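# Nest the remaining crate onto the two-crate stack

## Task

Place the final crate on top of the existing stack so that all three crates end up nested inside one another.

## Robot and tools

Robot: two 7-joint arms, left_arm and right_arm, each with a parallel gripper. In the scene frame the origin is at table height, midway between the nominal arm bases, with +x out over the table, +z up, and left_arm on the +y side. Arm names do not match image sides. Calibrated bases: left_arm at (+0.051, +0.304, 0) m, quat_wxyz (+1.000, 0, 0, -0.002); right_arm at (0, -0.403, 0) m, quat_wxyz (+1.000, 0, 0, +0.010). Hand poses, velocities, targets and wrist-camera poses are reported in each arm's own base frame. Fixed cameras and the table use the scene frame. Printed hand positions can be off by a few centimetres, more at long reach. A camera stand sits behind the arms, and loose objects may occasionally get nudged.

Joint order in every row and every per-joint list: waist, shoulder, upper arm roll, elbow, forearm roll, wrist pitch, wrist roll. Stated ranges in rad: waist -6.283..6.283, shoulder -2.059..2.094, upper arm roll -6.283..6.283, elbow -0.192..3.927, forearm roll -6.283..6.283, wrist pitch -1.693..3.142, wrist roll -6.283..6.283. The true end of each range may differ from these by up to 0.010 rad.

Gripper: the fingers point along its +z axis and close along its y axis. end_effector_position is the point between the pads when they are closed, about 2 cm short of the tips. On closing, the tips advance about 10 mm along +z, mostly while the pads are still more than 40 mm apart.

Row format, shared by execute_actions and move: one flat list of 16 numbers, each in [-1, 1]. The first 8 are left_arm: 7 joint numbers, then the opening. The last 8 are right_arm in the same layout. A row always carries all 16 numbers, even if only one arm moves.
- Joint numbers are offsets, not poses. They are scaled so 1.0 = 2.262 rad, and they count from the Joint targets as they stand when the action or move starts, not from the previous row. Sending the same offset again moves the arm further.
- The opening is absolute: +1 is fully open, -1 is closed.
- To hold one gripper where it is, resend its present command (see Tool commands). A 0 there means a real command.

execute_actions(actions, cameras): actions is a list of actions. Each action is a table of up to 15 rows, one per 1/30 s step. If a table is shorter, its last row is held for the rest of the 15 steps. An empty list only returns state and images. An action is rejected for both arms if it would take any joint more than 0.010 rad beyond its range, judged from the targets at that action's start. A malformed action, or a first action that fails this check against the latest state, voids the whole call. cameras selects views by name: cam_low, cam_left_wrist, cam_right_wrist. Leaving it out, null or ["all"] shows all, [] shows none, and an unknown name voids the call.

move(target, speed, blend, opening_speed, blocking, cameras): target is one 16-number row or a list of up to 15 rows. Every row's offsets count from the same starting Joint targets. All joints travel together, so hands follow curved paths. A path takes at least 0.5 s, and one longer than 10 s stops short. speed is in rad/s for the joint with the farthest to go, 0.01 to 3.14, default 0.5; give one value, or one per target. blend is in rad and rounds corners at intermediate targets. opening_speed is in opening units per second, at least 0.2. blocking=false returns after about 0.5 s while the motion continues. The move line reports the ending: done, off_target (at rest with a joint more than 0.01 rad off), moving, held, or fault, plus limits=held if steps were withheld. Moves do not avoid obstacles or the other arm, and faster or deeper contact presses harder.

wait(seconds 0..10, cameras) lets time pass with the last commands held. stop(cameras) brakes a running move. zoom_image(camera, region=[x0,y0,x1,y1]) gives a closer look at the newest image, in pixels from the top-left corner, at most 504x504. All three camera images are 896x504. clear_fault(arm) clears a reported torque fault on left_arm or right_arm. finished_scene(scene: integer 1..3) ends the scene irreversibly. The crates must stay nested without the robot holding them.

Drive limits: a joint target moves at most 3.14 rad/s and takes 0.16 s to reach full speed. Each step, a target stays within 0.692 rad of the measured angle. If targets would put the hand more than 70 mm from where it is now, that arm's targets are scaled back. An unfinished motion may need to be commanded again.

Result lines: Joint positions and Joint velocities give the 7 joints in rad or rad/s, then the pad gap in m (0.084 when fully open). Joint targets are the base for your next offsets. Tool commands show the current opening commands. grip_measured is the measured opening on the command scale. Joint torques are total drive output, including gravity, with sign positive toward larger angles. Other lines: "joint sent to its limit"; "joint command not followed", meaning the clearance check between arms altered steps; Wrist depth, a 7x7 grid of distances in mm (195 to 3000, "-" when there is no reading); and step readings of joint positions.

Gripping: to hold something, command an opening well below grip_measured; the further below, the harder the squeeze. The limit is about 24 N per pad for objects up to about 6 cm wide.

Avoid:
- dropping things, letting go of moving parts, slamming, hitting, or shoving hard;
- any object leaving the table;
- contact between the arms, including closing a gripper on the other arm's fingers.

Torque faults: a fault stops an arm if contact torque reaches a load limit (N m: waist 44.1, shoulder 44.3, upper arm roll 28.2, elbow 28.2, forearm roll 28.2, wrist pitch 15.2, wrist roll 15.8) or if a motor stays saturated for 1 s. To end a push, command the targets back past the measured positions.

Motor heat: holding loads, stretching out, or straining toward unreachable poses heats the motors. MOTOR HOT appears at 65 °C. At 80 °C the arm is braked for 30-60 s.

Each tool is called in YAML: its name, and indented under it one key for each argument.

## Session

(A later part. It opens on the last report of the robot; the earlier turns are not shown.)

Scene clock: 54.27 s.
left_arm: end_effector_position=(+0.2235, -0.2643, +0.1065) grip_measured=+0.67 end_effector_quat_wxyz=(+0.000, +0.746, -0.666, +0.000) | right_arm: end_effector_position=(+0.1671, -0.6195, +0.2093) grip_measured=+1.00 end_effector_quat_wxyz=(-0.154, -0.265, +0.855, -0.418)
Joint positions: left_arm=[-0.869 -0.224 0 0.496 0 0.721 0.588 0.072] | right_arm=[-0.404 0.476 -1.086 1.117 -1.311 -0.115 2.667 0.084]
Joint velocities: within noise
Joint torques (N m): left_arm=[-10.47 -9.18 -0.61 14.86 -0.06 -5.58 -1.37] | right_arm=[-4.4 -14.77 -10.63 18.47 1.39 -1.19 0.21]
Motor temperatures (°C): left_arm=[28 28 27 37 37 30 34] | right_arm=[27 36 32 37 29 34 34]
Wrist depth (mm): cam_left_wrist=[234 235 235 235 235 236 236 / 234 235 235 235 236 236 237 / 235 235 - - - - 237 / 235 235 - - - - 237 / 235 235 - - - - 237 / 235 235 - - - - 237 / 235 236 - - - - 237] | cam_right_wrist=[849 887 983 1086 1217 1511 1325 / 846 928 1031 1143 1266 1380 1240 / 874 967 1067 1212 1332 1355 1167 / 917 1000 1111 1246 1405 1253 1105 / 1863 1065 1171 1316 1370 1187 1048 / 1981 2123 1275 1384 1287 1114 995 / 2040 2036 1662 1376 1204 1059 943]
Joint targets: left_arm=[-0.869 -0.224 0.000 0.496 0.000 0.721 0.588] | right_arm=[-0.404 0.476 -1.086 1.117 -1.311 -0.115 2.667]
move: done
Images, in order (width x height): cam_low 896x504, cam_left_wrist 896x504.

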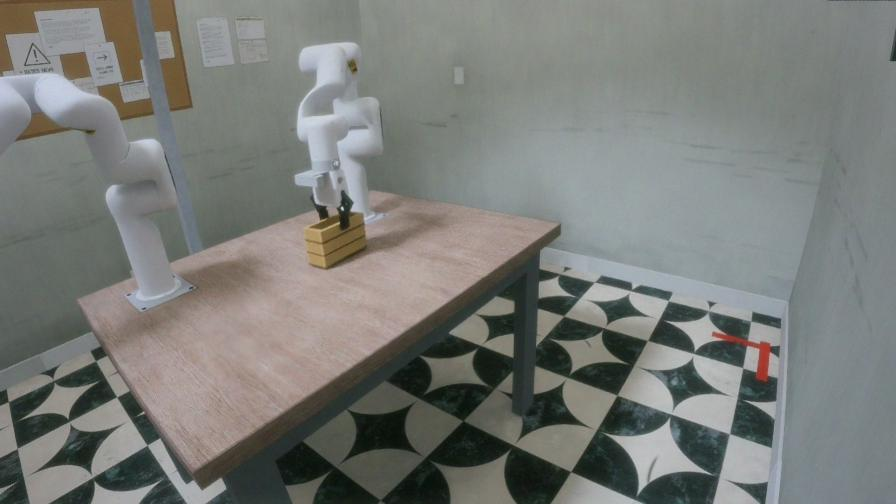

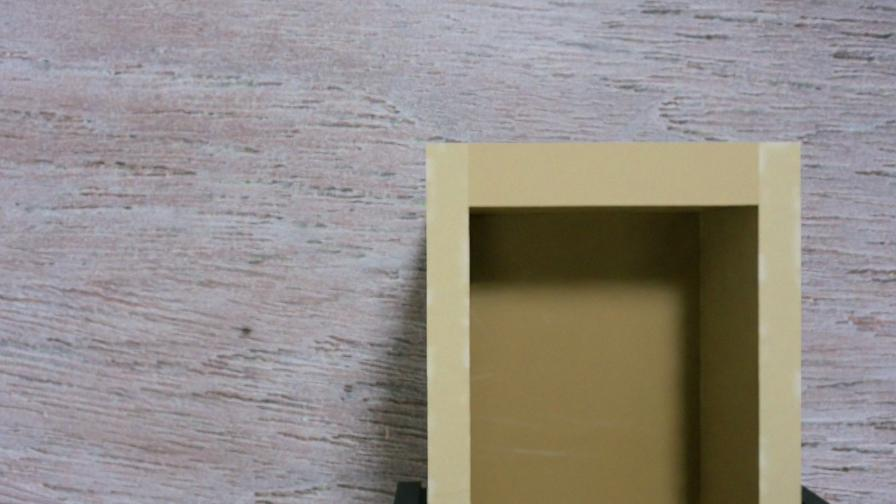

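move:
  target:
    - [0,0,0,0,0,0,0,1,0,0,0,0,0,0,0,1]
    - [0,-0.0283,0,0.0137,0,0.042,0,1,0,0,0,0,0,0,0,1]
  speed: 0.15
  opening_speed: 0.7
  cameras: ["cam_left_wrist","cam_low"]

zoom_image:
  camera: "cam_low"
  region: [295, 210, 375, 280]

Scene clock: 59.70 s.
left_arm: end_effector_position=(+0.2230, -0.2637, +0.1328) grip_measured=+1.00 end_effector_quat_wxyz=(+0.000, +0.746, -0.666, +0.000) | right_arm: end_effector_position=(+0.1671, -0.6195, +0.2093) grip_measured=+1.00 end_effector_quat_wxyz=(-0.154, -0.265, +0.855, -0.418)
Joint positions: left_arm=[-0.869 -0.288 0 0.527 0 0.816 0.588 0.084] | right_arm=[-0.404 0.476 -1.086 1.117 -1.311 -0.115 2.667 0.084]
Joint velocities: within noise
Joint torques (N m): left_arm=[-9.7 -21.77 -0.65 22.04 0.01 -0.41 -1.13] | right_arm=[-3.71 -14.9 -10.57 18.55 1.4 -1.15 0.17]
Motor temperatures (°C): left_arm=[28 28 27 37 37 30 34] | right_arm=[27 36 32 37 29 34 34]
Wrist depth (mm): cam_left_wrist=[260 260 261 261 262 262 262 / 260 261 261 261 262 262 263 / 261 261 261 261 262 262 263 / 261 261 262 - - 262 263 / 261 261 261 - - 263 263 / 261 261 262 - - 264 263 / 261 262 262 - - 263 264] | cam_right_wrist=[848 891 986 1084 1215 1503 1319 / 851 926 1022 1142 1274 1380 1243 / 879 971 1068 1204 1332 1341 1167 / 921 1001 1117 1242 1403 1255 1105 / 1882 1061 1167 1313 1375 1185 1045 / 1975 2135 1280 1366 1284 1120 994 / 2032 2026 1656 1383 1207 1063 944]
Joint targets: left_arm=[-0.869 -0.288 0.000 0.527 0.000 0.816 0.588] | right_arm=[-0.404 0.476 -1.086 1.117 -1.311 -0.115 2.667]
move: done
Images, in order (width x height): cam_low 896x504, cam_left_wrist 896x504.

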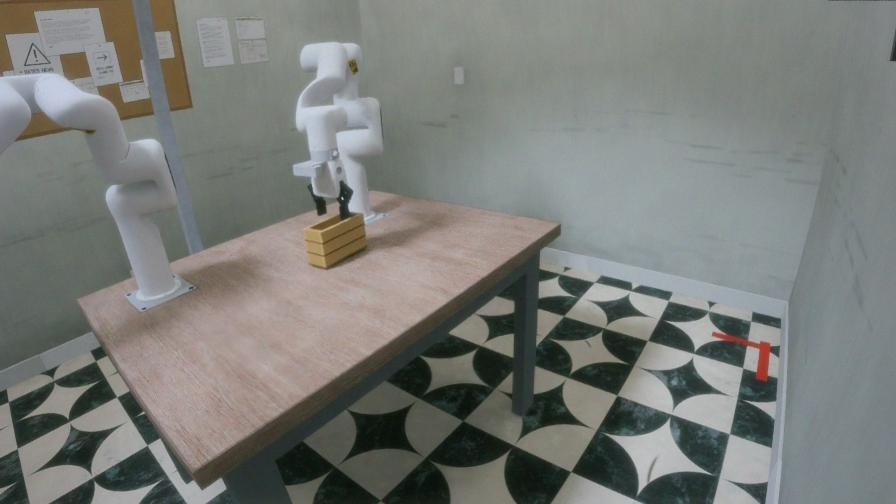

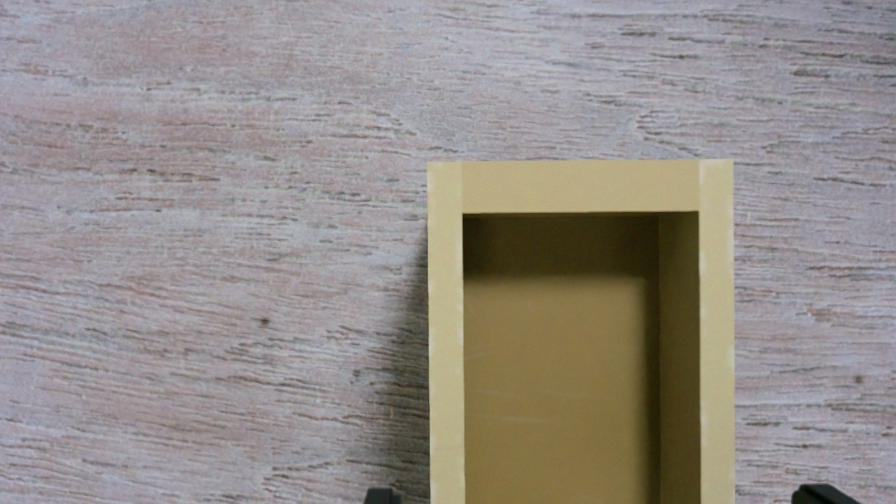

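Scaled by 6.300 from the camera's 896x504 image, which has a finer 1280x720 frame.

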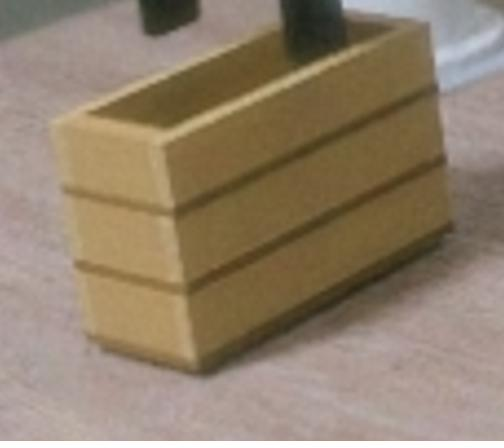

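finished_scene:
  scene: 3

The scene is finished: the task was done.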